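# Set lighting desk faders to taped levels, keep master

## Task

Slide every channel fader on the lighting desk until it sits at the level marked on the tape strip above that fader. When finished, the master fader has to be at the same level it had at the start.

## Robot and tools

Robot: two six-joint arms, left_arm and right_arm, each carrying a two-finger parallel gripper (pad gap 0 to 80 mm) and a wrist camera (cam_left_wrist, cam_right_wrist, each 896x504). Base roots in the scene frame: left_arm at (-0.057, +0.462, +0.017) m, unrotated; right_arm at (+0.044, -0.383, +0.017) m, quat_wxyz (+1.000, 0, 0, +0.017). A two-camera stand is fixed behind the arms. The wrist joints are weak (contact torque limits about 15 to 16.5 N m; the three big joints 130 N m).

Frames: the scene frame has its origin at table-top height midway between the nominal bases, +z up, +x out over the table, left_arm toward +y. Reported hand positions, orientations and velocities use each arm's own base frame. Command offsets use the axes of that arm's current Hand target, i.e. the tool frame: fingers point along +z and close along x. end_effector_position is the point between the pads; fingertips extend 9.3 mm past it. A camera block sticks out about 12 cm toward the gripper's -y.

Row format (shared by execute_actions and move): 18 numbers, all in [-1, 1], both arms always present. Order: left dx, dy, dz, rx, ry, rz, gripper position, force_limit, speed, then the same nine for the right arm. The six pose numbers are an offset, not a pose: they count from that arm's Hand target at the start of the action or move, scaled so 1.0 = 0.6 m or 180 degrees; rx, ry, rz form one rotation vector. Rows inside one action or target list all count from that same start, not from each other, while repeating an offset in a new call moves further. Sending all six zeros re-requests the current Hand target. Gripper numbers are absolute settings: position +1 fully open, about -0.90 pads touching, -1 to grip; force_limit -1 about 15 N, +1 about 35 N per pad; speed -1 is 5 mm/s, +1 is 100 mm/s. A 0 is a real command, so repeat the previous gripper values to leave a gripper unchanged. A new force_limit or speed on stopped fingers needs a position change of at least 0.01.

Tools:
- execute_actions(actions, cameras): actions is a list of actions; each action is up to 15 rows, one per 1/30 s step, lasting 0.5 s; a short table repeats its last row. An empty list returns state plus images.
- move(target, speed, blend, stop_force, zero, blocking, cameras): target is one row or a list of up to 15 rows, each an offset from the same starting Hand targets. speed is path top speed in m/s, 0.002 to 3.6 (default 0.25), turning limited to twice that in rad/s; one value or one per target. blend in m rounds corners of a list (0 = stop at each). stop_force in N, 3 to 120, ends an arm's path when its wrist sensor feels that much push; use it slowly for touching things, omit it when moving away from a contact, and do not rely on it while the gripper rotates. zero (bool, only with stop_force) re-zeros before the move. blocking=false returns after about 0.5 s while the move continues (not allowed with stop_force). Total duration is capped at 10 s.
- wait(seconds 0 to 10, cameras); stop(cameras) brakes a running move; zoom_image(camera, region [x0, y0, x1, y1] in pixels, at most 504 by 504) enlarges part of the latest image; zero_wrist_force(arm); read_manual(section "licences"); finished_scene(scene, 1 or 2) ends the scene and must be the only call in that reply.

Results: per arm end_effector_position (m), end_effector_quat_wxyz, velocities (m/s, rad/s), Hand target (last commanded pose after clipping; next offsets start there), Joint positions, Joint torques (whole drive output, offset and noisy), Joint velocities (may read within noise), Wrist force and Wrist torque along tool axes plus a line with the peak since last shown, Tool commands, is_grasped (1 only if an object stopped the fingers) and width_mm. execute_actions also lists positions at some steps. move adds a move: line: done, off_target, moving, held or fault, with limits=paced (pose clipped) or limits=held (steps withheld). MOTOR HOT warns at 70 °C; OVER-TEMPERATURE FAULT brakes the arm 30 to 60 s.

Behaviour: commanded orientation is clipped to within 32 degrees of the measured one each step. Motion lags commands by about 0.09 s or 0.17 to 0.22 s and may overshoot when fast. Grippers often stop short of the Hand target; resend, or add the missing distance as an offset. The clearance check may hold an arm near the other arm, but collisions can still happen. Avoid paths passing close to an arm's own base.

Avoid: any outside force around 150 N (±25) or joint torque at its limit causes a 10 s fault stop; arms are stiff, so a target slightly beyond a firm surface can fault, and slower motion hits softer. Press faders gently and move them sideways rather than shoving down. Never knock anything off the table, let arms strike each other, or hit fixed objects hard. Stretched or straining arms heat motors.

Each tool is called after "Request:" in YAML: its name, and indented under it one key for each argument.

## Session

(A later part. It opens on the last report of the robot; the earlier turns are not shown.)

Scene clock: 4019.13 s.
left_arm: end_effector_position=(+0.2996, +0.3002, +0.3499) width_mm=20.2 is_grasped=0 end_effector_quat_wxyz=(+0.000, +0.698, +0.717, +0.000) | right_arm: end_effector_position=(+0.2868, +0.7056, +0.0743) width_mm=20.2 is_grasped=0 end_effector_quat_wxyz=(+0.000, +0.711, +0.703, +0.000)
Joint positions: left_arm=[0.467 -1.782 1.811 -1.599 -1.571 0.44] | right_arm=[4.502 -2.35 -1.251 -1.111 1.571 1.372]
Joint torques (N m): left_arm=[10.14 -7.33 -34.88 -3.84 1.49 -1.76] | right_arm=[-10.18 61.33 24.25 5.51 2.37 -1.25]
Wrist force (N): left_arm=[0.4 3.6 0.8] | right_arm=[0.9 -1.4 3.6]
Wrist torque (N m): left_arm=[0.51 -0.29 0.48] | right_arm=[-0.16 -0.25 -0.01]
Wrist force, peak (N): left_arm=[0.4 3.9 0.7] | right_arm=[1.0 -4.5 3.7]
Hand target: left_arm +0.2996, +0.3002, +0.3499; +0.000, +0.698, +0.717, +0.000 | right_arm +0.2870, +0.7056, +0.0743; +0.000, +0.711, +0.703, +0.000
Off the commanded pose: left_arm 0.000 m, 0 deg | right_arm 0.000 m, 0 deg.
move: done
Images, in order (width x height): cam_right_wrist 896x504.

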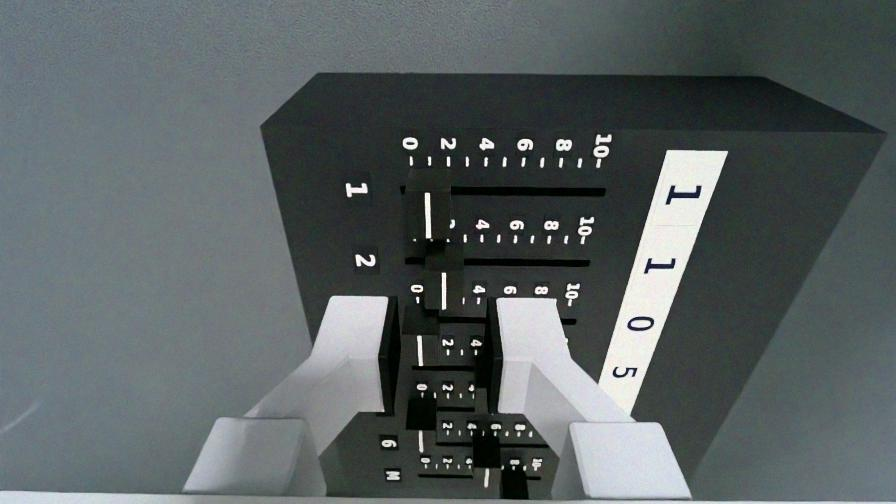

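Request:
move:
  target: [0, 0, 0, 0, 0, 0, -0.425, -1, 0, 0.03, 0.01, -0.1303, 0, 0, 0, 0.62, -1, 0]
  speed: 0.15
  cameras: ["cam_right_wrist"]

Request:
zoom_image:
  camera: "cam_right_wrist"
  region: [370, 40, 570, 190]

Request:
zoom_image:
  camera: "cam_right_wrist"
  region: [370, 180, 520, 370]

Scene clock: 4033.83 s.
left_arm: end_effector_position=(+0.2996, +0.3002, +0.3499) width_mm=20.2 is_grasped=0 end_effector_quat_wxyz=(+0.000, +0.698, +0.717, +0.000) | right_arm: end_effector_position=(+0.2932, +0.7235, +0.1525) width_mm=64.0 is_grasped=0 end_effector_quat_wxyz=(+0.000, +0.711, +0.703, +0.000)
Joint positions: left_arm=[0.467 -1.782 1.811 -1.599 -1.571 0.44] | right_arm=[4.499 -2.325 -1.083 -1.304 1.571 1.368]
Joint torques (N m): left_arm=[9.91 -6.86 -35.25 -4.05 1.23 -1.61] | right_arm=[-6.13 54.47 34.03 0.27 -0.02 -1.03]
Wrist force (N): left_arm=[0.3 3.8 0.8] | right_arm=[1.2 -1.3 3.4]
Wrist torque (N m): left_arm=[0.54 -0.27 0.48] | right_arm=[-0.16 -0.29 -0.01]
Wrist force, peak (N): left_arm=[0.3 3.9 0.8] | right_arm=[0.2 -1.9 5.9]
Hand target: left_arm +0.2996, +0.3002, +0.3499; +0.000, +0.698, +0.717, +0.000 | right_arm +0.2932, +0.7235, +0.1525; +0.000, +0.711, +0.703, +0.000
Off the commanded pose: left_arm 0.000 m, 0 deg | right_arm 0.000 m, 0 deg.
move: done
Images, in order (width x height): cam_right_wrist 896x504.

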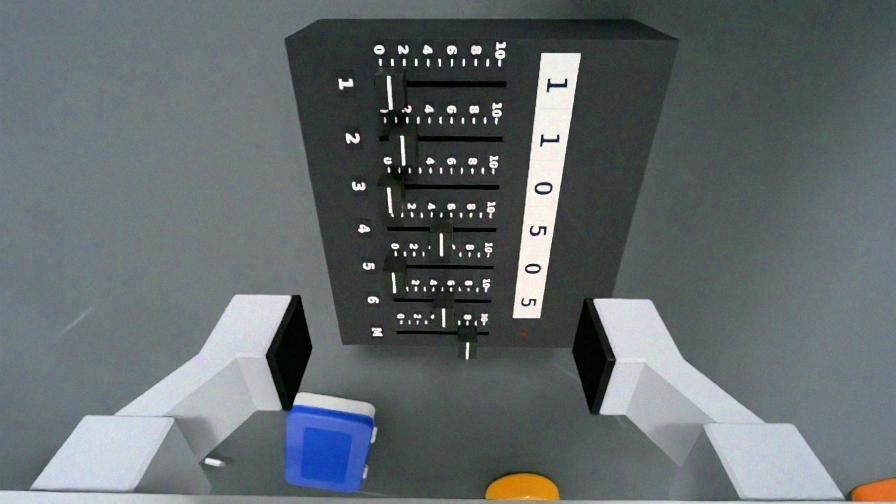

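Scaled by 2.520 from the camera's 896x504 image, which has a finer 1280x720 frame.

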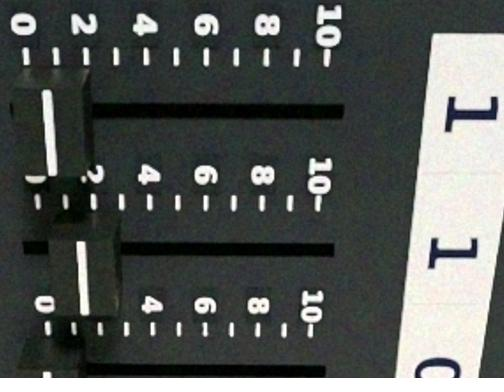

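Scaled by 2.653 from the camera's 896x504 image, which has a finer 1280x720 frame.

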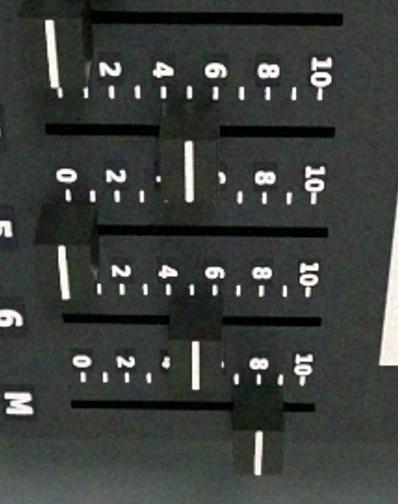

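Request:
move:
  target:
    - [0, 0, 0, 0, 0, 0, -0.425, -1, 0, -0.0299, -0.0099, 0.13, 0, 0, 0, -0.425, -1, 0]
    - [0, 0, 0, 0, 0, 0, -0.425, -1, 0, -0.0299, -0.0099, 0.16, 0, 0, 0, -1, -1, 0]
  speed: [0.2, 0.15]
  blend: [0.006, 0]
  cameras: ["cam_right_wrist"]

Request:
zoom_image:
  camera: "cam_right_wrist"
  region: [400, 250, 640, 350]

Scene clock: 4059.27 s.
left_arm: end_effector_position=(+0.2996, +0.3002, +0.3499) width_mm=20.2 is_grasped=0 end_effector_quat_wxyz=(+0.000, +0.698, +0.717, +0.000) | right_arm: end_effector_position=(+0.2870, +0.7057, +0.0566) width_mm=9.6 is_grasped=1 end_effector_quat_wxyz=(+0.000, +0.711, +0.703, +0.000)
Joint positions: left_arm=[0.467 -1.782 1.811 -1.599 -1.571 0.44] | right_arm=[4.502 -2.37 -1.264 -1.077 1.571 1.371]
Joint torques (N m): left_arm=[10.36 -7.34 -34.85 -3.96 1.32 -1.65] | right_arm=[-13.98 50.16 18.38 5.69 -1.82 -1.2]
Wrist force (N): left_arm=[0.3 3.9 0.7] | right_arm=[0.7 -1.6 3.6]
Wrist torque (N m): left_arm=[0.55 -0.26 0.47] | right_arm=[-0.17 -0.24 -0.04]
Wrist force, peak (N): left_arm=[0.3 4.0 0.9] | right_arm=[0.9 -1.5 5.9]
Hand target: left_arm +0.2996, +0.3002, +0.3499; +0.000, +0.698, +0.717, +0.000 | right_arm +0.2870, +0.7057, +0.0565; +0.000, +0.711, +0.703, +0.000
Off the commanded pose: left_arm 0.000 m, 0 deg | right_arm 0.000 m, 0 deg.
move: done
Images, in order (width x height): cam_right_wrist 896x504.

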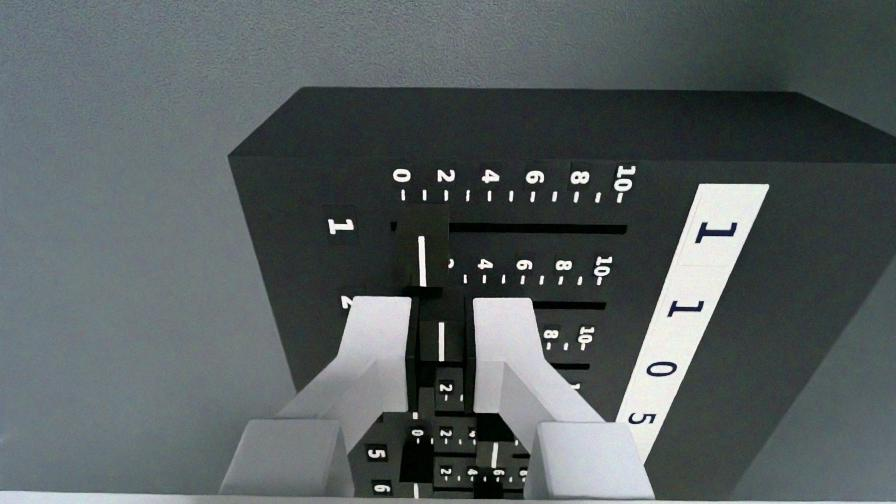

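Scaled by 2.100 from the camera's 896x504 image, which has a finer 1280x720 frame.

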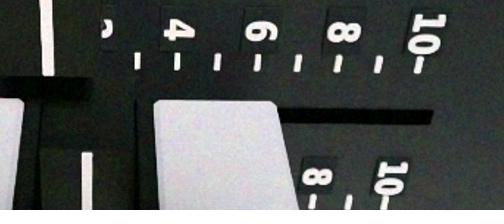

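Request:
move:
  target:
    - [0, 0, 0, 0, 0, 0, -0.425, -1, 0, 0, 0, 0, 0, 0, 0, -1, -1, 0]
    - [0, 0, 0, 0, 0, 0, -0.425, -1, 0, -0.00327, 0, 0, 0, 0, 0, -0.425, -1, 0]
    - [0, 0, 0, 0, 0, 0, -0.425, -1, 0, -0.00327, 0, -0.03, 0, 0, 0, -0.425, -1, 0]
    - [0, 0, 0, 0, 0, 0, -0.425, -1, 0, 0.0299, 0.0099, -0.16, 0, 0, 0, 0.62, -1, 0]
  speed: [0.08, 0.08, 0.2, 0.2]
  blend: [0, 0, 0.006, 0]
  cameras: ["cam_right_wrist"]

Request:
zoom_image:
  camera: "cam_right_wrist"
  region: [370, 40, 570, 190]

Scene clock: 4070.17 s.
left_arm: end_effector_position=(+0.2996, +0.3002, +0.3499) width_mm=20.2 is_grasped=0 end_effector_quat_wxyz=(+0.000, +0.698, +0.717, +0.000) | right_arm: end_effector_position=(+0.2932, +0.7235, +0.1525) width_mm=64.0 is_grasped=0 end_effector_quat_wxyz=(+0.000, +0.711, +0.703, +0.000)
Joint positions: left_arm=[0.467 -1.782 1.811 -1.599 -1.571 0.44] | right_arm=[4.499 -2.325 -1.083 -1.304 1.571 1.368]
Joint torques (N m): left_arm=[9.14 -7.39 -34.91 -3.96 1.01 -1.67] | right_arm=[4.97 68.12 32.99 -0.43 2.02 -1.96]
Wrist force (N): left_arm=[0.4 3.5 0.7] | right_arm=[0.7 -1.5 3.8]
Wrist torque (N m): left_arm=[0.50 -0.29 0.47] | right_arm=[-0.18 -0.23 -0.02]
Wrist force, peak (N): left_arm=[0.4 3.9 0.8] | right_arm=[0.9 -1.7 6.6]
Hand target: left_arm +0.2996, +0.3002, +0.3499; +0.000, +0.698, +0.717, +0.000 | right_arm +0.2932, +0.7235, +0.1525; +0.000, +0.711, +0.703, +0.000
Off the commanded pose: left_arm 0.000 m, 0 deg | right_arm 0.000 m, 0 deg.
move: done
Images, in order (width x height): cam_right_wrist 896x504.

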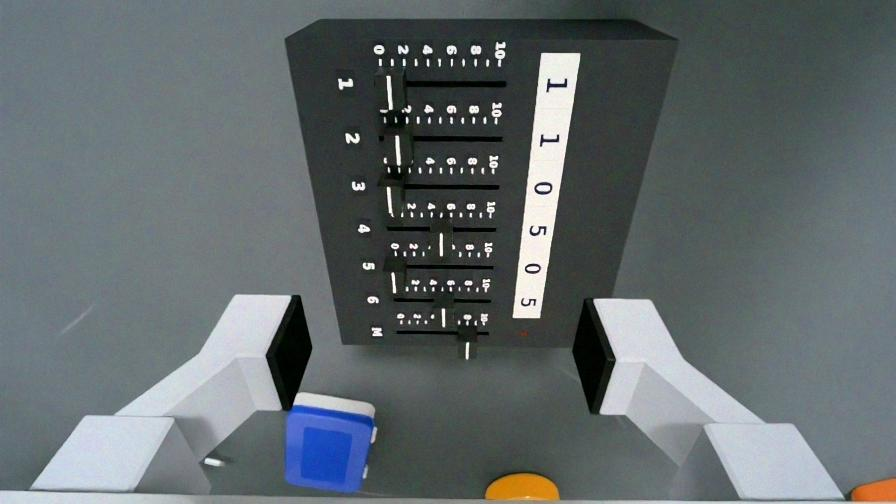

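Scaled by 2.520 from the camera's 896x504 image, which has a finer 1280x720 frame.

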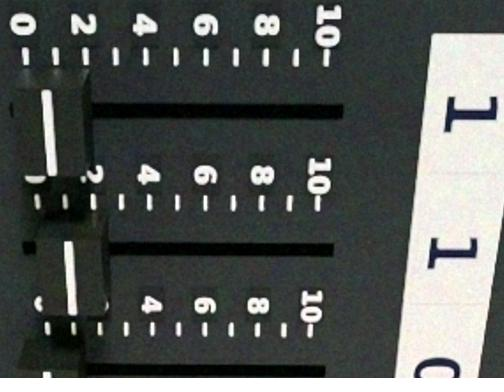

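Request:
move:
  target:
    - [0, 0, 0, 0, 0, 0, -0.425, -1, 0, 0, 0, -0.3222, 0, 0, 0, 0.62, -1, 0]
    - [0, 0, 0, 0, 0, 0, -0.425, -1, 0, -0.7888, 0.1033, -0.3222, 0, 0, 0, 0.62, -1, 0]
  speed: [0.3, 0.4]
  blend: [0.05, 0]

Request:
move:
  target:
    - [-0.7006, 0.0973, 0, 0, 0, 0, -0.425, -1, 0, 0, 0, 0, 0, 0, 0, 0.62, -1, 0]
    - [-0.7006, 0.0973, 0.3365, 0, 0, 0, -0.425, -1, 0, 0, 0, 0, 0, 0, 0, 0.62, -1, 0]
  speed: [0.5, 0.3]
  blend: [0.05, 0]
  cameras: ["cam_left_wrist"]

Request:
zoom_image:
  camera: "cam_left_wrist"
  region: [370, 40, 570, 190]

Scene clock: 4126.83 s.
left_arm: end_effector_position=(+0.2996, +0.3002, +0.3499) width_mm=20.2 is_grasped=0 end_effector_quat_wxyz=(+0.000, +0.698, +0.717, +0.000) | right_arm: end_effector_position=(+0.3499, +0.2495, +0.3454) width_mm=64.0 is_grasped=0 end_effector_quat_wxyz=(+0.000, +0.711, +0.703, +0.000) end_effector_velocity=(+0.000, -0.001, +0.001) end_effector_angular_velocity=(+0.002, -0.002, +0.004)
Joint positions: left_arm=[0.467 -1.782 1.811 -1.599 -1.571 0.44] | right_arm=[4.076 -1.374 -1.811 -1.527 1.572 0.945]
Joint velocities: left_arm=[within noise] | right_arm=[-0.002 0.002 0.001 0 0 -0.006]
Joint torques (N m): left_arm=[9.62 -7.97 -35.61 -3.83 0.84 -1.56] | right_arm=[-13.15 26.46 17.27 5.58 1.95 -1.16]
Wrist force (N): left_arm=[0.3 3.6 0.5] | right_arm=[1.1 -1.9 3.8]
Wrist torque (N m): left_arm=[0.52 -0.26 0.47] | right_arm=[-0.19 -0.27 -0.01]
Wrist force, peak (N): left_arm=[0.5 4.0 0.7] | right_arm=[0.7 -1.3 6.9]
Hand target: left_arm +0.2996, +0.3002, +0.3499; +0.000, +0.698, +0.717, +0.000 | right_arm +0.3500, +0.2494, +0.3454; +0.000, +0.711, +0.703, +0.000
Off the commanded pose: left_arm 0.000 m, 0 deg | right_arm 0.000 m, 0 deg.
move: done

Scene clock: 4128.93 s.
left_arm: end_effector_position=(+0.3692, -0.1186, +0.1482) width_mm=20.2 is_grasped=0 end_effector_quat_wxyz=(+0.000, +0.698, +0.717, +0.000) end_effector_velocity=(+0.000, +0.000, -0.001) end_effector_angular_velocity=(-0.001, -0.002, +0.001) | right_arm: end_effector_position=(+0.3500, +0.2494, +0.3454) width_mm=64.0 is_grasped=0 end_effector_quat_wxyz=(+0.000, +0.711, +0.703, +0.000)
Joint positions: left_arm=[-0.661 -1.716 2.305 -2.16 -1.571 -0.688] | right_arm=[4.076 -1.374 -1.811 -1.526 1.572 0.945]
Joint velocities: left_arm=[0.001 0.001 0.002 -0.005 0 0] | right_arm=[within noise]
Joint torques (N m): left_arm=[9.29 -5.15 -11.05 -4.44 -1.63 0.68] | right_arm=[-13.88 27.16 14.89 5.39 -1.13 -1.27]
Wrist force (N): left_arm=[0.3 3.5 0.8] | right_arm=[1.3 -1.7 3.8]
Wrist torque (N m): left_arm=[0.49 -0.26 0.53] | right_arm=[-0.17 -0.30 -0.01]
Wrist force, peak (N): left_arm=[-3.6 3.9 -2.2] | right_arm=[1.2 -1.8 4.0]
Hand target: left_arm +0.3692, -0.1185, +0.1481; +0.000, +0.698, +0.717, +0.000 | right_arm +0.3500, +0.2494, +0.3454; +0.000, +0.711, +0.703, +0.000
Off the commanded pose: left_arm 0.000 m, 0 deg | right_arm 0.000 m, 0 deg.
move: done
Images, in order (width x height): cam_left_wrist 896x504.

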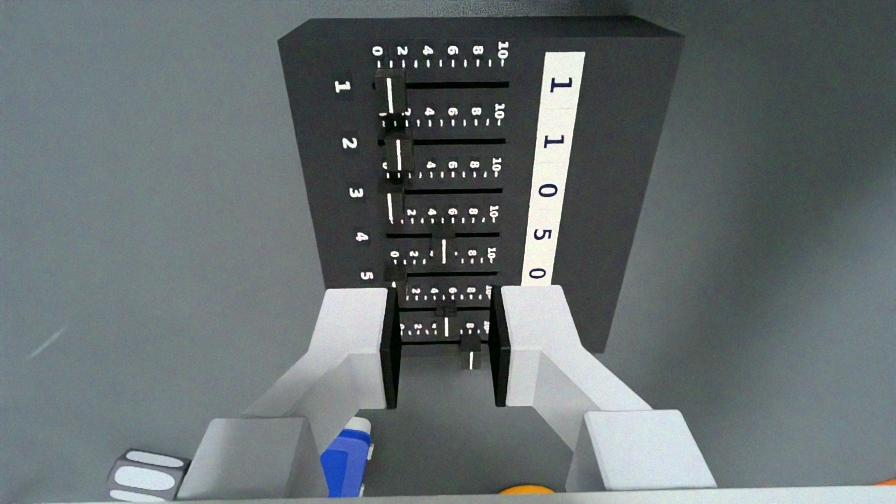

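Scaled by 2.520 from the camera's 896x504 image, which has a finer 1280x720 frame.

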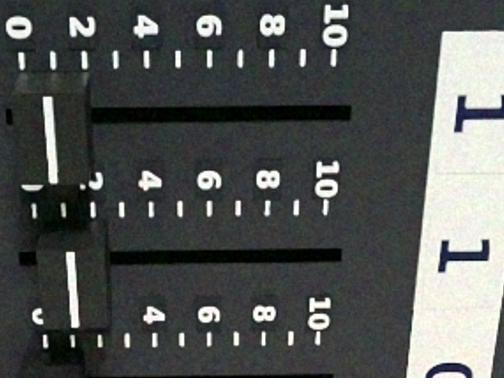

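Request:
move:
  target:
    - [-0.0281, -0.0467, 0.13, 0, 0, 0, -0.425, -1, 0, 0, 0, 0, 0, 0, 0, 0.62, -1, 0]
    - [-0.0281, -0.0467, 0.16, 0, 0, 0, -1, -1, 0, 0, 0, 0, 0, 0, 0, 0.62, -1, 0]
  speed: [0.25, 0.15]
  blend: [0.006, 0]
  cameras: ["cam_left_wrist"]

Request:
zoom_image:
  camera: "cam_left_wrist"
  region: [390, 250, 690, 480]

Scene clock: 4139.93 s.
left_arm: end_effector_position=(+0.3416, -0.1362, +0.0521) width_mm=9.7 is_grasped=1 end_effector_quat_wxyz=(+0.000, +0.698, +0.717, +0.000) | right_arm: end_effector_position=(+0.3500, +0.2494, +0.3454) width_mm=64.0 is_grasped=0 end_effector_quat_wxyz=(+0.000, +0.711, +0.703, +0.000)
Joint positions: left_arm=[-0.75 -1.538 2.485 -2.518 -1.571 -0.777] | right_arm=[4.076 -1.374 -1.811 -1.526 1.572 0.945]
Joint torques (N m): left_arm=[-10.74 -7.4 -11.43 -4.42 -1.74 -1.65] | right_arm=[-13.5 26.02 14.82 5.1 -1.49 -1.14]
Wrist force (N): left_arm=[-0.2 3.1 0.1] | right_arm=[1.0 -1.6 3.4]
Wrist torque (N m): left_arm=[0.48 -0.35 0.54] | right_arm=[-0.16 -0.27 -0.01]
Wrist force, peak (N): left_arm=[0.9 4.5 -1.9] | right_arm=[1.1 -2.1 3.9]
Hand target: left_arm +0.3416, -0.1362, +0.0521; +0.000, +0.698, +0.717, +0.000 | right_arm +0.3500, +0.2494, +0.3454; +0.000, +0.711, +0.703, +0.000
Off the commanded pose: left_arm 0.000 m, 0 deg | right_arm 0.000 m, 0 deg.
move: done
Images, in order (width x height): cam_left_wrist 896x504.

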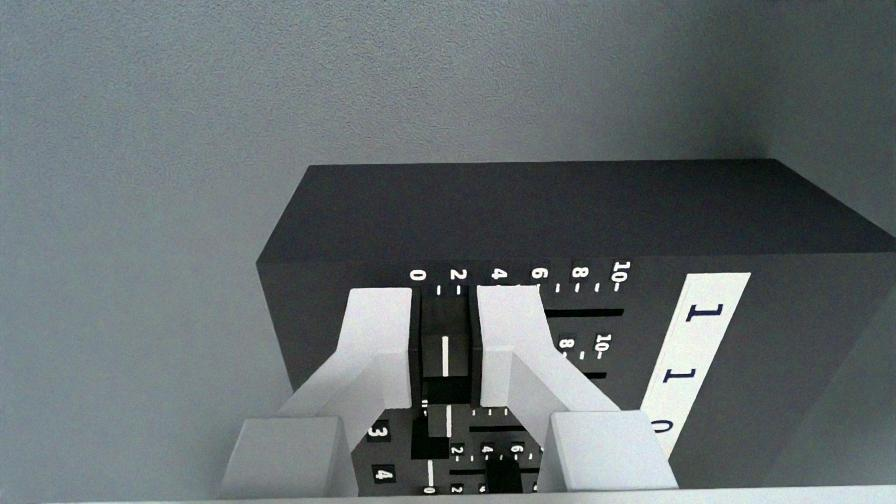

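Scaled by 1.680 from the camera's 896x504 image, which has a finer 1280x720 frame.

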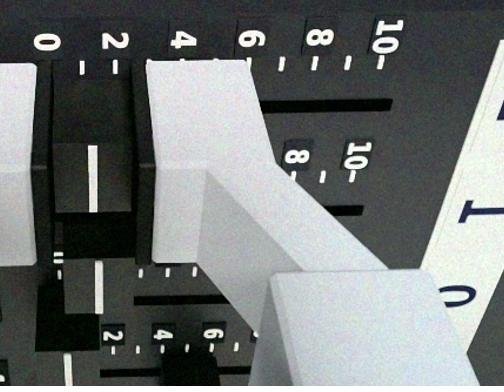

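Request:
move:
  target:
    - [0,0,0,0,0,0,-1,-1,0,0,0,0,0,0,0,0.62,-1,0]
    - [0.0357,0,0,0,0,0,-0.425,-1,0,0,0,0,0,0,0,0.62,-1,0]
    - [0.0357,0,-0.03,0,0,0,-0.425,-1,0,0,0,0,0,0,0,0.62,-1,0]
    - [0.0006,0.037,-0.03,0,0,0,-0.425,-1,0,0,0,0,0,0,0,0.62,-1,0]
    - [0.0006,0.037,0,0,0,0,-1,-1,0,0,0,0,0,0,0,0.62,-1,0]
    - [0.0127,0.037,0,0,0,0,-0.425,-1,0,0,0,0,0,0,0,0.62,-1,0]
    - [0.0127,0.037,-0.03,0,0,0,-0.425,-1,0,0,0,0,0,0,0,0.62,-1,0]
    - [-0.0077,0.074,-0.03,0,0,0,-0.425,-1,0,0,0,0,0,0,0,0.62,-1,0]
    - [-0.0077,0.074,0,0,0,0,-1,-1,0,0,0,0,0,0,0,0.62,-1,0]
    - [0.0497,0.074,0,0,0,0,-0.425,-1,0,0,0,0,0,0,0,0.62,-1,0]
    - [0.0497,0.074,-0.03,0,0,0,-0.425,-1,0,0,0,0,0,0,0,0.62,-1,0]
  speed: [0.08,0.08,0.2,0.15,0.15,0.08,0.2,0.15,0.15,0.08,0.2]
  blend: [0,0,0.006,0.006,0,0,0.006,0.006,0,0,0]

Request:
move:
  target:
    - [-0.0224,0.037,0,0,0,0,-0.425,-1,0,0,0,0,0,0,0,0.62,-1,0]
    - [-0.0224,0.037,0.03,0,0,0,-1,-1,0,0,0,0,0,0,0,0.62,-1,0]
    - [-0.0455,0.037,0.03,0,0,0,-0.425,-1,0,0,0,0,0,0,0,0.62,-1,0]
    - [-0.0455,0.037,0,0,0,0,-0.425,-1,0,0,0,0,0,0,0,0.62,-1,0]
    - [-0.0605,0.074,0,0,0,0,-0.425,-1,0,0,0,0,0,0,0,0.62,-1,0]
    - [-0.0605,0.074,0.03,0,0,0,-1,-1,0,0,0,0,0,0,0,0.62,-1,0]
    - [-0.0085,0.074,0.03,0,0,0,-0.425,-1,0,0,0,0,0,0,0,0.62,-1,0]
    - [-0.0085,0.074,0,0,0,0,-0.425,-1,0,0,0,0,0,0,0,0.62,-1,0]
    - [-0.0221,0.111,0,0,0,0,-0.425,-1,0,0,0,0,0,0,0,0.62,-1,0]
    - [-0.0221,0.111,0.03,0,0,0,-1,-1,0,0,0,0,0,0,0,0.62,-1,0]
    - [-0.054,0.111,0.03,0,0,0,-0.425,-1,0,0,0,0,0,0,0,0.62,-1,0]
    - [-0.054,0.111,0,0,0,0,-0.425,-1,0,0,0,0,0,0,0,0.62,-1,0]
  speed: [0.15,0.15,0.08,0.2,0.15,0.15,0.08,0.2,0.15,0.15,0.08,0.2]
  blend: [0.006,0,0,0.006,0.006,0,0,0.006,0.006,0,0,0]

Request:
move:
  target: [0.0324,-0.1383,-0.13,0,0,0,0.62,-1,0,0,0,0,0,0,0,0.62,-1,0]
  speed: 0.2
  cameras: ["cam_left_wrist"]

Request:
zoom_image:
  camera: "cam_left_wrist"
  region: [370, 40, 570, 190]

Request:
zoom_image:
  camera: "cam_left_wrist"
  region: [370, 180, 520, 370]

Scene clock: 4191.97 s.
left_arm: end_effector_position=(+0.3853, -0.1052, +0.0702) width_mm=20.2 is_grasped=0 end_effector_quat_wxyz=(+0.000, +0.698, +0.717, +0.000) | right_arm: end_effector_position=(+0.3500, +0.2494, +0.3454) width_mm=64.0 is_grasped=0 end_effector_quat_wxyz=(+0.000, +0.711, +0.703, +0.000)
Joint positions: left_arm=[-0.607 -1.514 2.385 -2.441 -1.571 -0.633] | right_arm=[4.076 -1.374 -1.811 -1.526 1.572 0.945]
Joint torques (N m): left_arm=[-0.25 -10.96 -7.8 -4.67 0.49 0.09] | right_arm=[-13.37 27.77 15.37 4.24 -1.64 -0.96]
Wrist force (N): left_arm=[0.4 3.2 0.5] | right_arm=[1.1 -1.9 3.7]
Wrist torque (N m): left_arm=[0.46 -0.32 0.43] | right_arm=[-0.19 -0.27 -0.01]
Wrist force, peak (N): left_arm=[-0.7 7.0 0.2] | right_arm=[1.4 -2.0 3.9]
Hand target: left_arm +0.3852, -0.1052, +0.0701; +0.000, +0.698, +0.717, +0.000 | right_arm +0.3500, +0.2494, +0.3454; +0.000, +0.711, +0.703, +0.000
Off the commanded pose: left_arm 0.000 m, 0 deg | right_arm 0.000 m, 0 deg.
move: done

Scene clock: 4200.57 s.
left_arm: end_effector_position=(+0.4527, -0.1358, +0.0702) width_mm=20.2 is_grasped=0 end_effector_quat_wxyz=(+0.000, +0.698, +0.717, +0.000) end_effector_velocity=(+0.001, +0.000, -0.001) end_effector_angular_velocity=(-0.001, -0.002, +0.001) | right_arm: end_effector_position=(+0.3500, +0.2494, +0.3454) width_mm=64.0 is_grasped=0 end_effector_quat_wxyz=(+0.000, +0.711, +0.703, +0.000)
Joint positions: left_arm=[-0.577 -1.356 2.191 -2.406 -1.571 -0.604] | right_arm=[4.076 -1.374 -1.811 -1.526 1.572 0.945]
Joint velocities: left_arm=[0.001 0.003 0.001 -0.006 0 0] | right_arm=[within noise]
Joint torques (N m): left_arm=[7.87 -19.04 -10.94 -4.56 1.93 1.13] | right_arm=[-12.36 26.42 14.85 3.38 -1.55 -1.09]
Wrist force (N): left_arm=[0.6 3.3 0.4] | right_arm=[1.0 -1.7 3.8]
Wrist torque (N m): left_arm=[0.48 -0.32 0.53] | right_arm=[-0.17 -0.26 -0.01]
Wrist force, peak (N): left_arm=[-0.4 7.4 0.5] | right_arm=[1.2 -1.9 4.1]
Hand target: left_arm +0.4527, -0.1358, +0.0701; +0.000, +0.698, +0.717, +0.000 | right_arm +0.3500, +0.2494, +0.3454; +0.000, +0.711, +0.703, +0.000
Off the commanded pose: left_arm 0.000 m, 0 deg | right_arm 0.000 m, 0 deg.
move: done

Scene clock: 4201.63 s.
left_arm: end_effector_position=(+0.3692, -0.1186, +0.1481) width_mm=64.0 is_grasped=0 end_effector_quat_wxyz=(+0.000, +0.698, +0.717, +0.000) | right_arm: end_effector_position=(+0.3500, +0.2494, +0.3454) width_mm=64.0 is_grasped=0 end_effector_quat_wxyz=(+0.000, +0.711, +0.703, +0.000)
Joint positions: left_arm=[-0.661 -1.716 2.306 -2.161 -1.571 -0.688] | right_arm=[4.076 -1.374 -1.811 -1.526 1.572 0.945]
Joint torques (N m): left_arm=[6.6 -21.66 -29.87 -0.49 1.97 0.13] | right_arm=[-12.38 26.62 15.43 3.43 -1.66 -0.96]
Wrist force (N): left_arm=[0.3 3.5 0.4] | right_arm=[1.2 -1.8 3.8]
Wrist torque (N m): left_arm=[0.50 -0.26 0.53] | right_arm=[-0.18 -0.29 -0.01]
Wrist force, peak (N): left_arm=[0.1 5.3 2.2] | right_arm=[1.1 -1.8 3.9]
Hand target: left_arm +0.3692, -0.1185, +0.1481; +0.000, +0.698, +0.717, +0.000 | right_arm +0.3500, +0.2494, +0.3454; +0.000, +0.711, +0.703, +0.000
Off the commanded pose: left_arm 0.000 m, 0 deg | right_arm 0.000 m, 0 deg.
move: done
Images, in order (width x height): cam_left_wrist 896x504.

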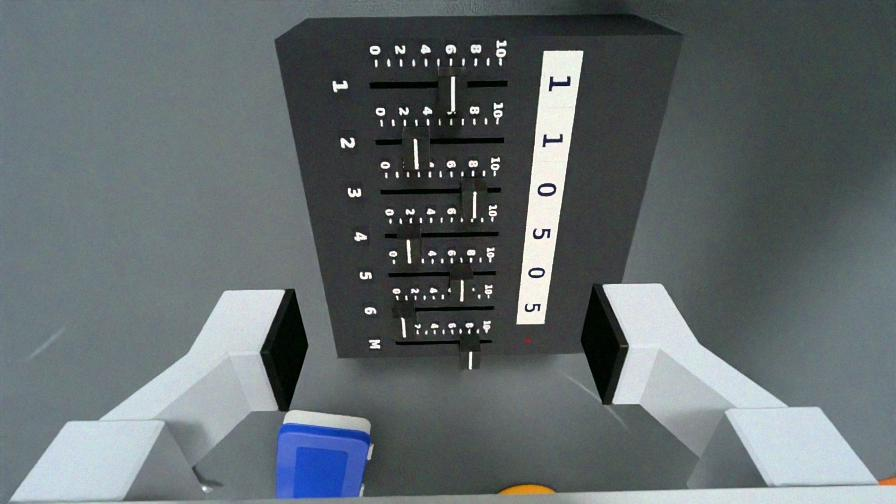

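Scaled by 2.520 from the camera's 896x504 image, which has a finer 1280x720 frame.

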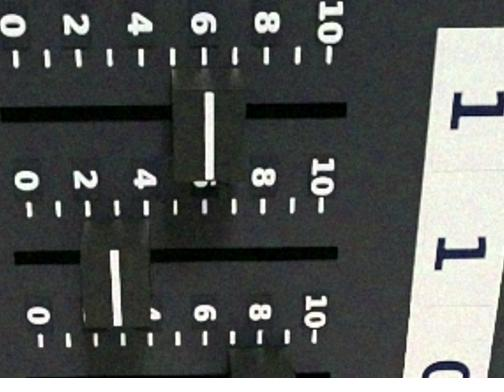

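Scaled by 2.653 from the camera's 896x504 image, which has a finer 1280x720 frame.

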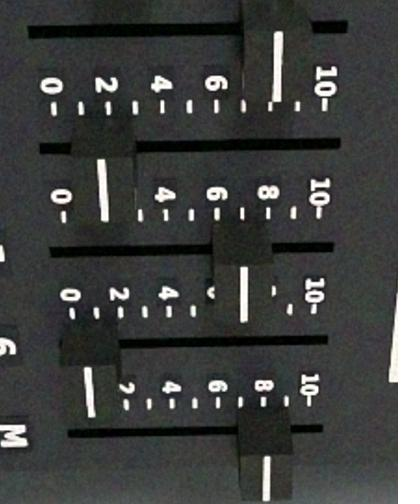

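Request:
wait:
  seconds: 0

Request:
move:
  target:
    - [0.0082,-0.0467,0.13,0,0,0,-0.425,-1,0,0,0,0,0,0,0,0.62,-1,0]
    - [0.0082,-0.0467,0.16,0,0,0,-1,-1,0,0,0,0,0,0,0,0.62,-1,0]
    - [-0.0278,-0.0467,0.16,0,0,0,-0.425,-1,0,0,0,0,0,0,0,0.62,-1,0]
    - [-0.0278,-0.0467,0.13,0,0,0,-0.425,-1,0,0,0,0,0,0,0,0.62,-1,0]
    - [-0.0153,-0.0097,0.13,0,0,0,-0.425,-1,0,0,0,0,0,0,0,0.62,-1,0]
    - [-0.0153,-0.0097,0.16,0,0,0,-1,-1,0,0,0,0,0,0,0,0.62,-1,0]
    - [-0.0301,-0.0097,0.16,0,0,0,-0.425,-1,0,0,0,0,0,0,0,0.62,-1,0]
    - [-0.0301,-0.0097,0.13,0,0,0,-0.425,-1,0,0,0,0,0,0,0,0.62,-1,0]
    - [0.022,0.0273,0.13,0,0,0,-0.425,-1,0,0,0,0,0,0,0,0.62,-1,0]
    - [0.022,0.0273,0.16,0,0,0,-1,-1,0,0,0,0,0,0,0,0.62,-1,0]
    - [-0.0372,0.0273,0.16,0,0,0,-0.425,-1,0,0,0,0,0,0,0,0.62,-1,0]
    - [-0.0372,0.0273,0.13,0,0,0,-0.425,-1,0,0,0,0,0,0,0,0.62,-1,0]
  speed: [0.2,0.2,0.1,0.25,0.15,0.2,0.1,0.25,0.15,0.2,0.1,0.25]
  blend: [0.006,0,0,0.006,0.006,0,0,0.006,0.006,0,0,0]

Request:
move:
  target:
    - [0.0131,0.037,0,0,0,0,-0.425,-1,0,0,0,0,0,0,0,0.62,-1,0]
    - [0.0131,0.037,0.03,0,0,0,-1,-1,0,0,0,0,0,0,0,0.62,-1,0]
  speed: [0.15,0.2]
  blend: [0.006,0]
  cameras: ["cam_left_wrist"]

Request:
zoom_image:
  camera: "cam_left_wrist"
  region: [390, 250, 690, 480]

Scene clock: 4256.07 s.
left_arm: end_effector_position=(+0.3692, -0.1185, +0.1481) width_mm=64.0 is_grasped=0 end_effector_quat_wxyz=(+0.000, +0.698, +0.717, +0.000) | right_arm: end_effector_position=(+0.3500, +0.2494, +0.3454) width_mm=64.0 is_grasped=0 end_effector_quat_wxyz=(+0.000, +0.711, +0.703, +0.000)
Joint positions: left_arm=[-0.661 -1.716 2.306 -2.161 -1.571 -0.688] | right_arm=[4.076 -1.374 -1.811 -1.526 1.572 0.945]
Joint torques (N m): left_arm=[10.3 -22.48 -31.77 -0.14 1.84 -1.63] | right_arm=[-12.07 26.79 15.01 2.95 -1.78 -0.98]
Wrist force (N): left_arm=[0.4 3.7 0.6] | right_arm=[1.2 -2.0 3.8]
Wrist torque (N m): left_arm=[0.52 -0.27 0.53] | right_arm=[-0.21 -0.28 -0.01]
Wrist force, peak (N): left_arm=[0.4 3.8 0.7] | right_arm=[1.2 -1.8 4.0]
Hand target: left_arm +0.3692, -0.1185, +0.1481; +0.000, +0.698, +0.717, +0.000 | right_arm +0.3500, +0.2494, +0.3454; +0.000, +0.711, +0.703, +0.000
Tool commands: left_gripper/position=+0.62 left_gripper/force_limit=-1.0 left_gripper/speed=+0.0 right_gripper/position=+0.62 right_gripper/force_limit=-1.0 right_gripper/speed=+0.0
Off the commanded pose: left_arm 0.000 m, 0 deg | right_arm 0.000 m, 0 deg.

Scene clock: 4265.00 s.
left_arm: end_effector_position=(+0.3862, -0.1405, +0.0702) width_mm=20.2 is_grasped=0 end_effector_quat_wxyz=(+0.000, +0.698, +0.717, +0.000) | right_arm: end_effector_position=(+0.3500, +0.2494, +0.3454) width_mm=64.0 is_grasped=0 end_effector_quat_wxyz=(+0.000, +0.711, +0.703, +0.000)
Joint positions: left_arm=[-0.679 -1.487 2.355 -2.438 -1.571 -0.706] | right_arm=[4.076 -1.374 -1.811 -1.526 1.572 0.945]
Joint torques (N m): left_arm=[9.44 -11.87 -7.98 -4.67 1.86 0.06] | right_arm=[-11.92 26.28 16.24 2.15 -1.67 -0.98]
Wrist force (N): left_arm=[0.6 3.7 0.8] | right_arm=[1.2 -1.8 3.6]
Wrist torque (N m): left_arm=[0.51 -0.34 0.52] | right_arm=[-0.18 -0.28 0.00]
Wrist force, peak (N): left_arm=[0.5 6.0 -1.1] | right_arm=[1.1 -1.7 4.1]
Hand target: left_arm +0.3862, -0.1404, +0.0701; +0.000, +0.698, +0.717, +0.000 | right_arm +0.3500, +0.2494, +0.3454; +0.000, +0.711, +0.703, +0.000
Off the commanded pose: left_arm 0.000 m, 0 deg | right_arm 0.000 m, 0 deg.
move: done

Scene clock: 4266.37 s.
left_arm: end_effector_position=(+0.4081, -0.1320, +0.0521) width_mm=9.7 is_grasped=1 end_effector_quat_wxyz=(+0.000, +0.698, +0.717, +0.000) | right_arm: end_effector_position=(+0.3500, +0.2494, +0.3454) width_mm=64.0 is_grasped=0 end_effector_quat_wxyz=(+0.000, +0.711, +0.703, +0.000)
Joint positions: left_arm=[-0.628 -1.402 2.325 -2.493 -1.571 -0.655] | right_arm=[4.076 -1.374 -1.811 -1.526 1.572 0.945]
Joint torques (N m): left_arm=[-2.55 -14.32 -25.11 -4.26 -1.66 1.5] | right_arm=[-12.22 25.9 15.08 2.05 -1.74 -1.18]
Wrist force (N): left_arm=[-0.2 3.8 -0.1] | right_arm=[1.1 -1.7 3.9]
Wrist torque (N m): left_arm=[0.50 -0.33 0.44] | right_arm=[-0.18 -0.28 -0.01]
Wrist force, peak (N): left_arm=[0.8 4.8 -0.5] | right_arm=[1.0 -1.7 4.1]
Hand target: left_arm +0.4081, -0.1320, +0.0521; +0.000, +0.698, +0.717, +0.000 | right_arm +0.3500, +0.2494, +0.3454; +0.000, +0.711, +0.703, +0.000
Off the commanded pose: left_arm 0.000 m, 0 deg | right_arm 0.000 m, 0 deg.
move: done
Images, in order (width x height): cam_left_wrist 896x504.

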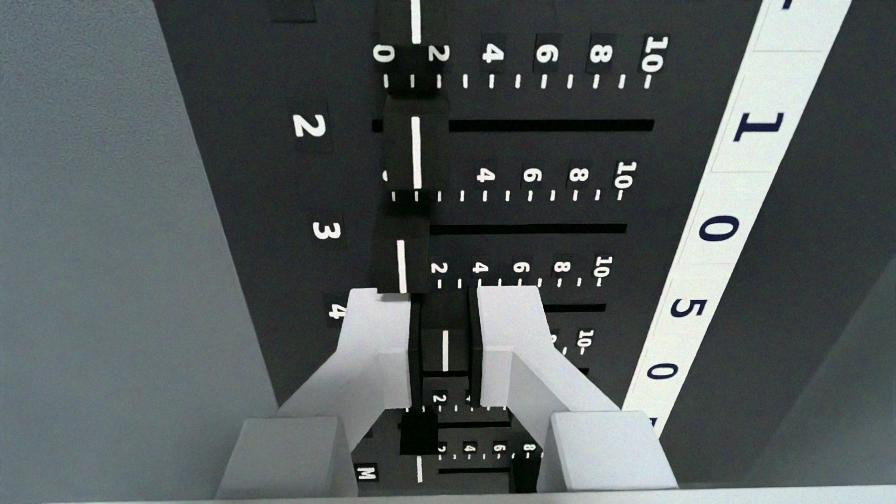

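Scaled by 1.680 from the camera's 896x504 image, which has a finer 1280x720 frame.

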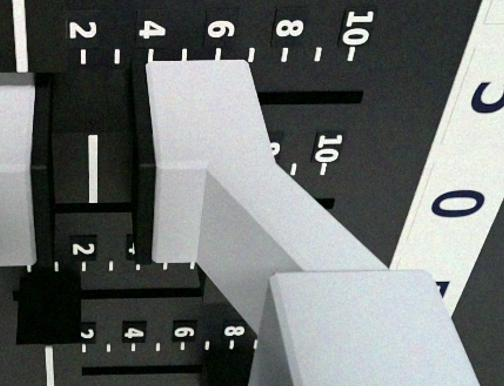

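Request:
move:
  target:
    - [0,0,0,0,0,0,-1,-1,0,0,0,0,0,0,0,0.62,-1,0]
    - [0.021,0,0,0,0,0,-0.425,-1,0,0,0,0,0,0,0,0.62,-1,0]
    - [0.021,0,-0.03,0,0,0,-0.425,-1,0,0,0,0,0,0,0,0.62,-1,0]
    - [0.03535,0.037,-0.03,0,0,0,-0.425,-1,0,0,0,0,0,0,0,0.62,-1,0]
    - [0.03535,0.037,0,0,0,0,-1,-1,0,0,0,0,0,0,0,0.62,-1,0]
    - [-0.0161,0.037,0,0,0,0,-0.425,-1,0,0,0,0,0,0,0,0.62,-1,0]
    - [-0.0161,0.037,-0.03,0,0,0,-0.425,-1,0,0,0,0,0,0,0,0.62,-1,0]
    - [-0.0112,0.074,-0.03,0,0,0,-0.425,-1,0,0,0,0,0,0,0,0.62,-1,0]
    - [-0.0112,0.074,0,0,0,0,-1,-1,0,0,0,0,0,0,0,0.62,-1,0]
    - [0.0206,0.074,0,0,0,0,-0.425,-1,0,0,0,0,0,0,0,0.62,-1,0]
    - [0.0206,0.074,-0.03,0,0,0,-0.425,-1,0,0,0,0,0,0,0,0.62,-1,0]
  speed: [0.08,0.08,0.2,0.15,0.15,0.08,0.2,0.15,0.15,0.08,0.2]
  blend: [0,0,0.006,0.006,0,0,0.006,0.006,0,0,0]

Request:
move:
  target: [0.0003,-0.1383,-0.13,0,0,0,0.62,-1,0,0,0,0,0,0,0,0.62,-1,0]
  speed: 0.15
  cameras: ["cam_left_wrist"]

Request:
zoom_image:
  camera: "cam_left_wrist"
  region: [370, 40, 570, 190]

Request:
zoom_image:
  camera: "cam_left_wrist"
  region: [370, 180, 520, 370]

Scene clock: 4328.00 s.
left_arm: end_effector_position=(+0.4523, -0.1185, +0.0702) width_mm=20.2 is_grasped=0 end_effector_quat_wxyz=(+0.000, +0.698, +0.717, +0.000) end_effector_velocity=(+0.000, -0.001, -0.001) end_effector_angular_velocity=(-0.003, -0.002, -0.001) | right_arm: end_effector_position=(+0.3500, +0.2494, +0.3454) width_mm=64.0 is_grasped=0 end_effector_quat_wxyz=(+0.000, +0.711, +0.703, +0.000)
Joint positions: left_arm=[-0.545 -1.366 2.205 -2.409 -1.571 -0.572] | right_arm=[4.076 -1.374 -1.811 -1.526 1.572 0.945]
Joint velocities: left_arm=[0 0.002 0.001 -0.006 -0.001 0] | right_arm=[within noise]
Joint torques (N m): left_arm=[-6.39 -16.79 -10.4 -4.73 0.18 1.03] | right_arm=[-11.35 26.46 15.72 1.09 -1.65 -1.2]
Wrist force (N): left_arm=[0.8 3.4 0.4] | right_arm=[0.9 -1.7 3.4]
Wrist torque (N m): left_arm=[0.49 -0.35 0.43] | right_arm=[-0.17 -0.25 -0.01]
Wrist force, peak (N): left_arm=[-0.2 7.6 0.6] | right_arm=[1.4 -1.8 4.0]
Hand target: left_arm +0.4522, -0.1184, +0.0701; +0.000, +0.698, +0.717, +0.000 | right_arm +0.3500, +0.2494, +0.3454; +0.000, +0.711, +0.703, +0.000
Off the commanded pose: left_arm 0.000 m, 0 deg | right_arm 0.000 m, 0 deg.
move: done

Scene clock: 4329.23 s.
left_arm: end_effector_position=(+0.3693, -0.1205, +0.1480) width_mm=64.0 is_grasped=0 end_effector_quat_wxyz=(+0.000, +0.698, +0.717, +0.000) | right_arm: end_effector_position=(+0.3500, +0.2494, +0.3454) width_mm=64.0 is_grasped=0 end_effector_quat_wxyz=(+0.000, +0.711, +0.703, +0.000)
Joint positions: left_arm=[-0.665 -1.714 2.304 -2.161 -1.571 -0.692] | right_arm=[4.076 -1.374 -1.811 -1.526 1.572 0.945]
Joint torques (N m): left_arm=[2.59 -22.18 -31.27 -0.57 1.81 -0.34] | right_arm=[-11.4 26.14 14.86 1.13 -1.66 -0.93]
Wrist force (N): left_arm=[0.4 3.4 0.5] | right_arm=[1.1 -1.5 3.6]
Wrist torque (N m): left_arm=[0.49 -0.28 0.53] | right_arm=[-0.14 -0.28 -0.01]
Wrist force, peak (N): left_arm=[0.6 4.9 1.6] | right_arm=[1.1 -1.9 4.0]
Hand target: left_arm +0.3693, -0.1204, +0.1481; +0.000, +0.698, +0.717, +0.000 | right_arm +0.3500, +0.2494, +0.3454; +0.000, +0.711, +0.703, +0.000
Off the commanded pose: left_arm 0.000 m, 0 deg | right_arm 0.000 m, 0 deg.
move: done
Images, in order (width x height): cam_left_wrist 896x504.

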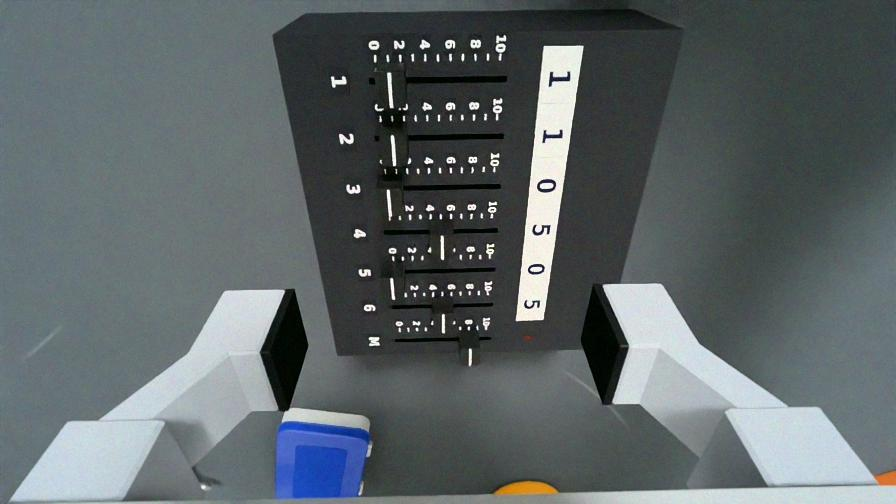

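Scaled by 2.520 from the camera's 896x504 image, which has a finer 1280x720 frame.

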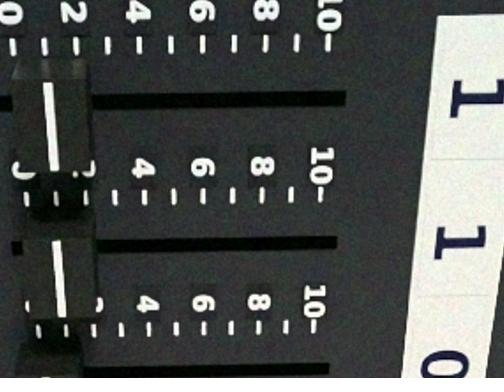

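Scaled by 2.653 from the camera's 896x504 image, which has a finer 1280x720 frame.

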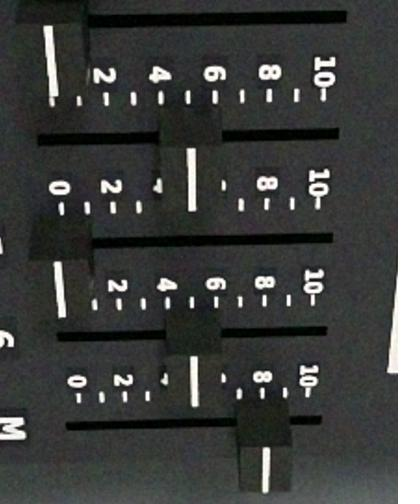

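Request:
zoom_image:
  camera: "cam_left_wrist"
  region: [375, 225, 505, 305]

Request:
zoom_image:
  camera: "cam_left_wrist"
  region: [375, 275, 505, 370]

Scaled by 3.877 from the camera's 896x504 image, which has a finer 1280x720 frame.

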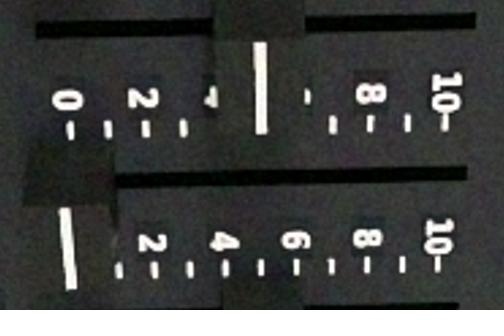

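Scaled by 3.877 from the camera's 896x504 image, which has a finer 1280x720 frame.

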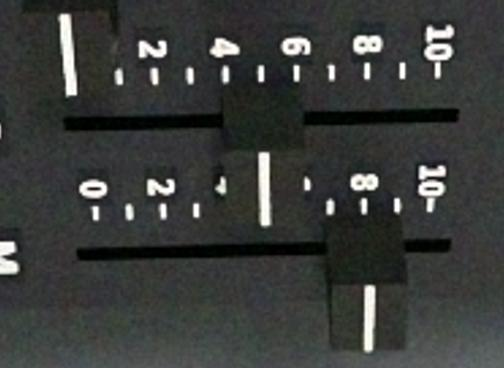

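Request:
move:
  target:
    - [-0.0337,0.0273,0.125,0,0,0,-0.425,-1,1,0,0,0,0,0,0,0.62,-1,0]
    - [-0.0337,0.0273,0.16,0,0,0,-1,-1,0,0,0,0,0,0,0,0.62,-1,0]
  speed: 0.15
  blend: [0.006,0]
  cameras: ["cam_left_wrist"]

Request:
zoom_image:
  camera: "cam_left_wrist"
  region: [390, 200, 690, 430]

Scene clock: 4445.97 s.
left_arm: end_effector_position=(+0.3862, -0.1403, +0.0521) width_mm=9.7 is_grasped=1 end_effector_quat_wxyz=(+0.000, +0.698, +0.717, +0.000) | right_arm: end_effector_position=(+0.3500, +0.2494, +0.3454) width_mm=64.0 is_grasped=0 end_effector_quat_wxyz=(+0.000, +0.711, +0.703, +0.000)
Joint positions: left_arm=[-0.679 -1.44 2.373 -2.503 -1.571 -0.705] | right_arm=[4.076 -1.374 -1.811 -1.526 1.572 0.945]
Joint torques (N m): left_arm=[10.26 -13.17 -17.95 -4.37 -1.65 1.51] | right_arm=[-10.2 26.38 15.82 0.27 -1.77 -1.02]
Wrist force (N): left_arm=[-0.2 3.1 0.3] | right_arm=[1.0 -1.7 3.5]
Wrist torque (N m): left_arm=[0.51 -0.34 0.52] | right_arm=[-0.17 -0.27 -0.01]
Wrist force, peak (N): left_arm=[0.7 3.5 2.8] | right_arm=[1.3 -1.9 4.0]
Hand target: left_arm +0.3861, -0.1403, +0.0521; +0.000, +0.698, +0.717, +0.000 | right_arm +0.3500, +0.2494, +0.3454; +0.000, +0.711, +0.703, +0.000
Off the commanded pose: left_arm 0.000 m, 0 deg | right_arm 0.000 m, 0 deg.
move: done
Images, in order (width x height): cam_left_wrist 896x504.

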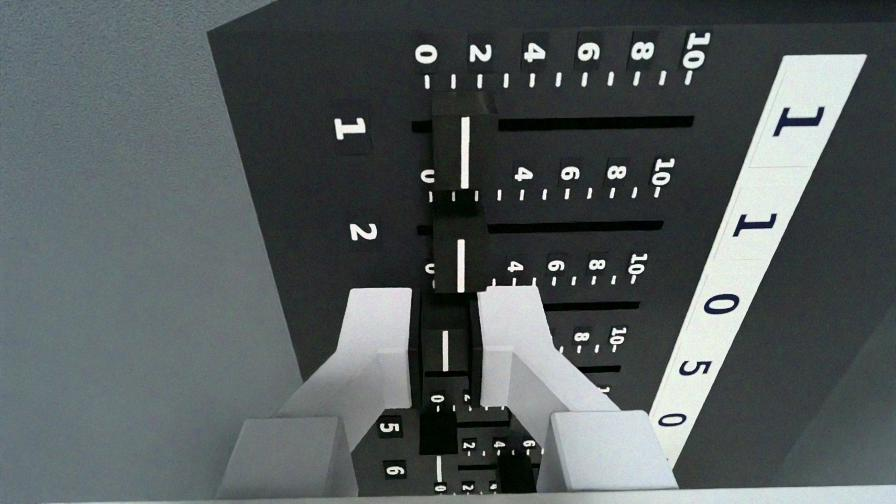

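Scaled by 1.680 from the camera's 896x504 image, which has a finer 1280x720 frame.

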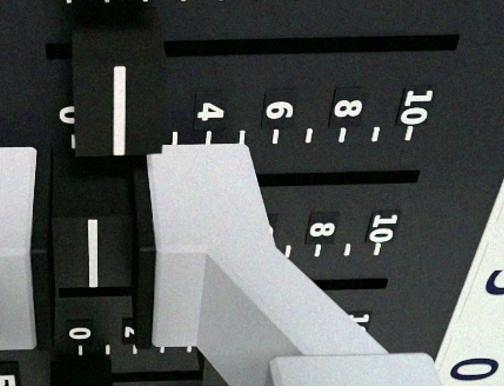

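Request:
move:
  target:
    - [0,0,0,0,0,0,-1,-1,0,0,0,0,0,0,0,0.62,-1,0]
    - [-0.00285,0,0,0,0,0,-0.425,-1,0,0,0,0,0,0,0,0.62,-1,0]
    - [-0.00285,0,-0.03,0,0,0,-0.425,-1,0,0,0,0,0,0,0,0.62,-1,0]
    - [0.0066,-0.074,-0.03,0,0,0,-0.425,-1,0,0,0,0,0,0,0,0.62,-1,0]
    - [0.0066,-0.074,0,0,0,0,-1,-1,0,0,0,0,0,0,0,0.62,-1,0]
  speed: [0.08,0.08,0.2,0.15,0.15]
  blend: [0,0,0.006,0.006,0]
  cameras: ["cam_left_wrist"]

Request:
zoom_image:
  camera: "cam_left_wrist"
  region: [390, 200, 690, 430]

Scene clock: 4465.73 s.
left_arm: end_effector_position=(+0.3417, -0.1375, +0.0521) width_mm=9.7 is_grasped=1 end_effector_quat_wxyz=(+0.000, +0.698, +0.717, +0.000) | right_arm: end_effector_position=(+0.3500, +0.2494, +0.3454) width_mm=64.0 is_grasped=0 end_effector_quat_wxyz=(+0.000, +0.711, +0.703, +0.000)
Joint positions: left_arm=[-0.753 -1.536 2.483 -2.518 -1.571 -0.78] | right_arm=[4.076 -1.374 -1.811 -1.526 1.572 0.945]
Joint torques (N m): left_arm=[-3.97 -7.94 -10.26 -4.27 1.47 -1.75] | right_arm=[-11.04 25.71 14.89 0.18 -1.71 -1.04]
Wrist force (N): left_arm=[-0.1 2.9 0.3] | right_arm=[1.2 -1.8 3.8]
Wrist torque (N m): left_arm=[0.47 -0.37 0.54] | right_arm=[-0.18 -0.29 -0.01]
Wrist force, peak (N): left_arm=[0.3 5.3 -1.3] | right_arm=[1.1 -2.0 4.1]
Hand target: left_arm +0.3417, -0.1375, +0.0521; +0.000, +0.698, +0.717, +0.000 | right_arm +0.3500, +0.2494, +0.3454; +0.000, +0.711, +0.703, +0.000
Off the commanded pose: left_arm 0.000 m, 0 deg | right_arm 0.000 m, 0 deg.
move: done
Images, in order (width x height): cam_left_wrist 896x504.

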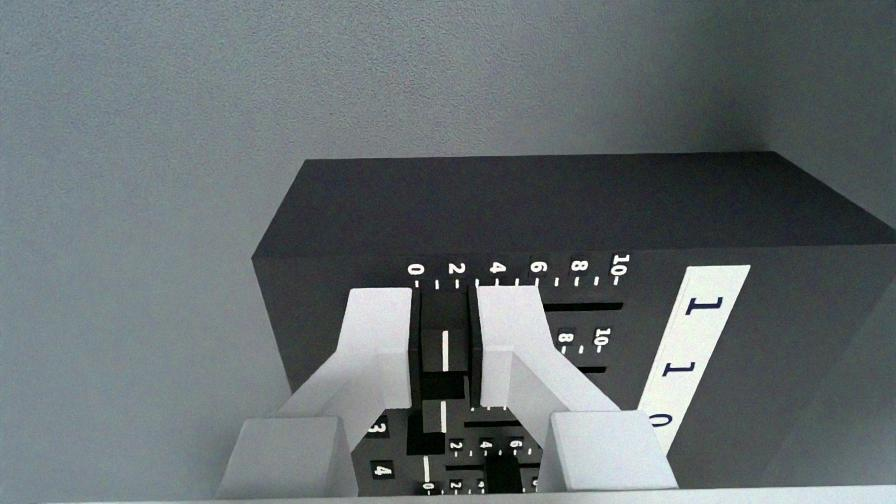

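Scaled by 1.680 from the camera's 896x504 image, which has a finer 1280x720 frame.

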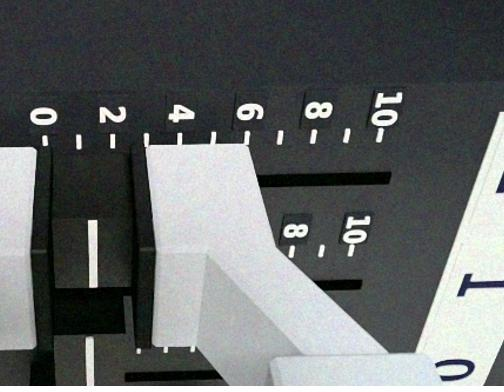

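Request:
move:
  target:
    - [0,0,0,0,0,0,-1,-1,0,0,0,0,0,0,0,0.62,-1,0]
    - [-0.0006,0,0,0,0,0,-0.425,-1,0,0,0,0,0,0,0,0.62,-1,0]
    - [-0.0006,0,-0.03,0,0,0,-0.425,-1,0,0,0,0,0,0,0,0.62,-1,0]
  speed: [0.08,0.03,0.2]
  blend: 0

Request:
move:
  target: [0.0281,0.0467,-0.13,0,0,0,0.62,-1,0,0,0,0,0,0,0,0.62,-1,0]
  speed: 0.15
  cameras: ["cam_left_wrist"]

Request:
zoom_image:
  camera: "cam_left_wrist"
  region: [370, 40, 570, 190]

Request:
zoom_image:
  camera: "cam_left_wrist"
  region: [370, 180, 520, 370]

Scene clock: 4477.00 s.
left_arm: end_effector_position=(+0.3418, -0.1379, +0.0702) width_mm=20.2 is_grasped=0 end_effector_quat_wxyz=(+0.000, +0.698, +0.717, +0.000) | right_arm: end_effector_position=(+0.3500, +0.2494, +0.3454) width_mm=64.0 is_grasped=0 end_effector_quat_wxyz=(+0.000, +0.711, +0.703, +0.000)
Joint positions: left_arm=[-0.753 -1.59 2.463 -2.444 -1.571 -0.78] | right_arm=[4.076 -1.374 -1.811 -1.526 1.572 0.945]
Joint torques (N m): left_arm=[3.04 -6.08 -6.38 -4.19 0.1 1.28] | right_arm=[-10.39 26.52 15.24 -0.08 -1.59 -0.92]
Wrist force (N): left_arm=[0.7 3.6 0.9] | right_arm=[1.1 -1.9 3.8]
Wrist torque (N m): left_arm=[0.47 -0.35 0.52] | right_arm=[-0.20 -0.28 0.00]
Wrist force, peak (N): left_arm=[2.1 3.4 -2.3] | right_arm=[1.0 -1.9 4.0]
Hand target: left_arm +0.3417, -0.1378, +0.0701; +0.000, +0.698, +0.717, +0.000 | right_arm +0.3500, +0.2494, +0.3454; +0.000, +0.711, +0.703, +0.000
Off the commanded pose: left_arm 0.000 m, 0 deg | right_arm 0.000 m, 0 deg.
move: done

Scene clock: 4478.07 s.
left_arm: end_effector_position=(+0.3692, -0.1202, +0.1480) width_mm=64.0 is_grasped=0 end_effector_quat_wxyz=(+0.000, +0.697, +0.717, +0.000) | right_arm: end_effector_position=(+0.3500, +0.2494, +0.3454) width_mm=64.0 is_grasped=0 end_effector_quat_wxyz=(+0.000, +0.711, +0.703, +0.000)
Joint positions: left_arm=[-0.665 -1.714 2.305 -2.161 -1.571 -0.692] | right_arm=[4.076 -1.374 -1.811 -1.526 1.572 0.945]
Joint torques (N m): left_arm=[-6.77 -16.63 -28.45 -0.21 -1.61 0.19] | right_arm=[-10.36 26.76 15.9 -0.06 -1.84 -0.97]
Wrist force (N): left_arm=[0.5 3.3 0.7] | right_arm=[1.0 -1.5 3.7]
Wrist torque (N m): left_arm=[0.47 -0.29 0.43] | right_arm=[-0.15 -0.27 -0.01]
Wrist force, peak (N): left_arm=[0.8 4.3 -1.3] | right_arm=[1.2 -1.9 3.9]
Hand target: left_arm +0.3693, -0.1202, +0.1481; +0.000, +0.698, +0.717, +0.000 | right_arm +0.3500, +0.2494, +0.3454; +0.000, +0.711, +0.703, +0.000
Off the commanded pose: left_arm 0.000 m, 0 deg | right_arm 0.000 m, 0 deg.
move: done
Images, in order (width x height): cam_left_wrist 896x504.

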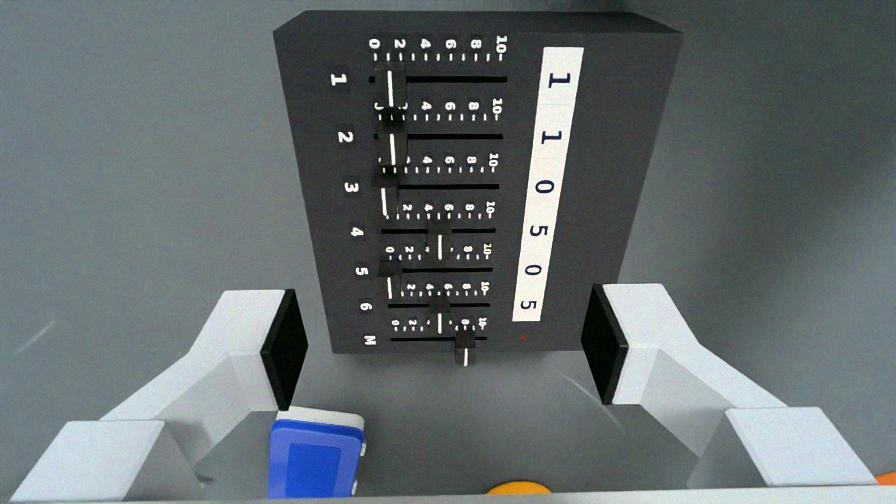

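Scaled by 2.520 from the camera's 896x504 image, which has a finer 1280x720 frame.

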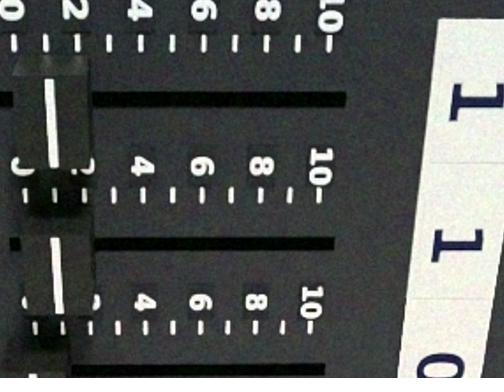

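Scaled by 2.653 from the camera's 896x504 image, which has a finer 1280x720 frame.

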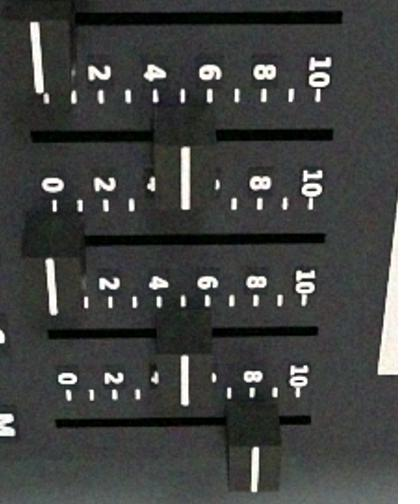

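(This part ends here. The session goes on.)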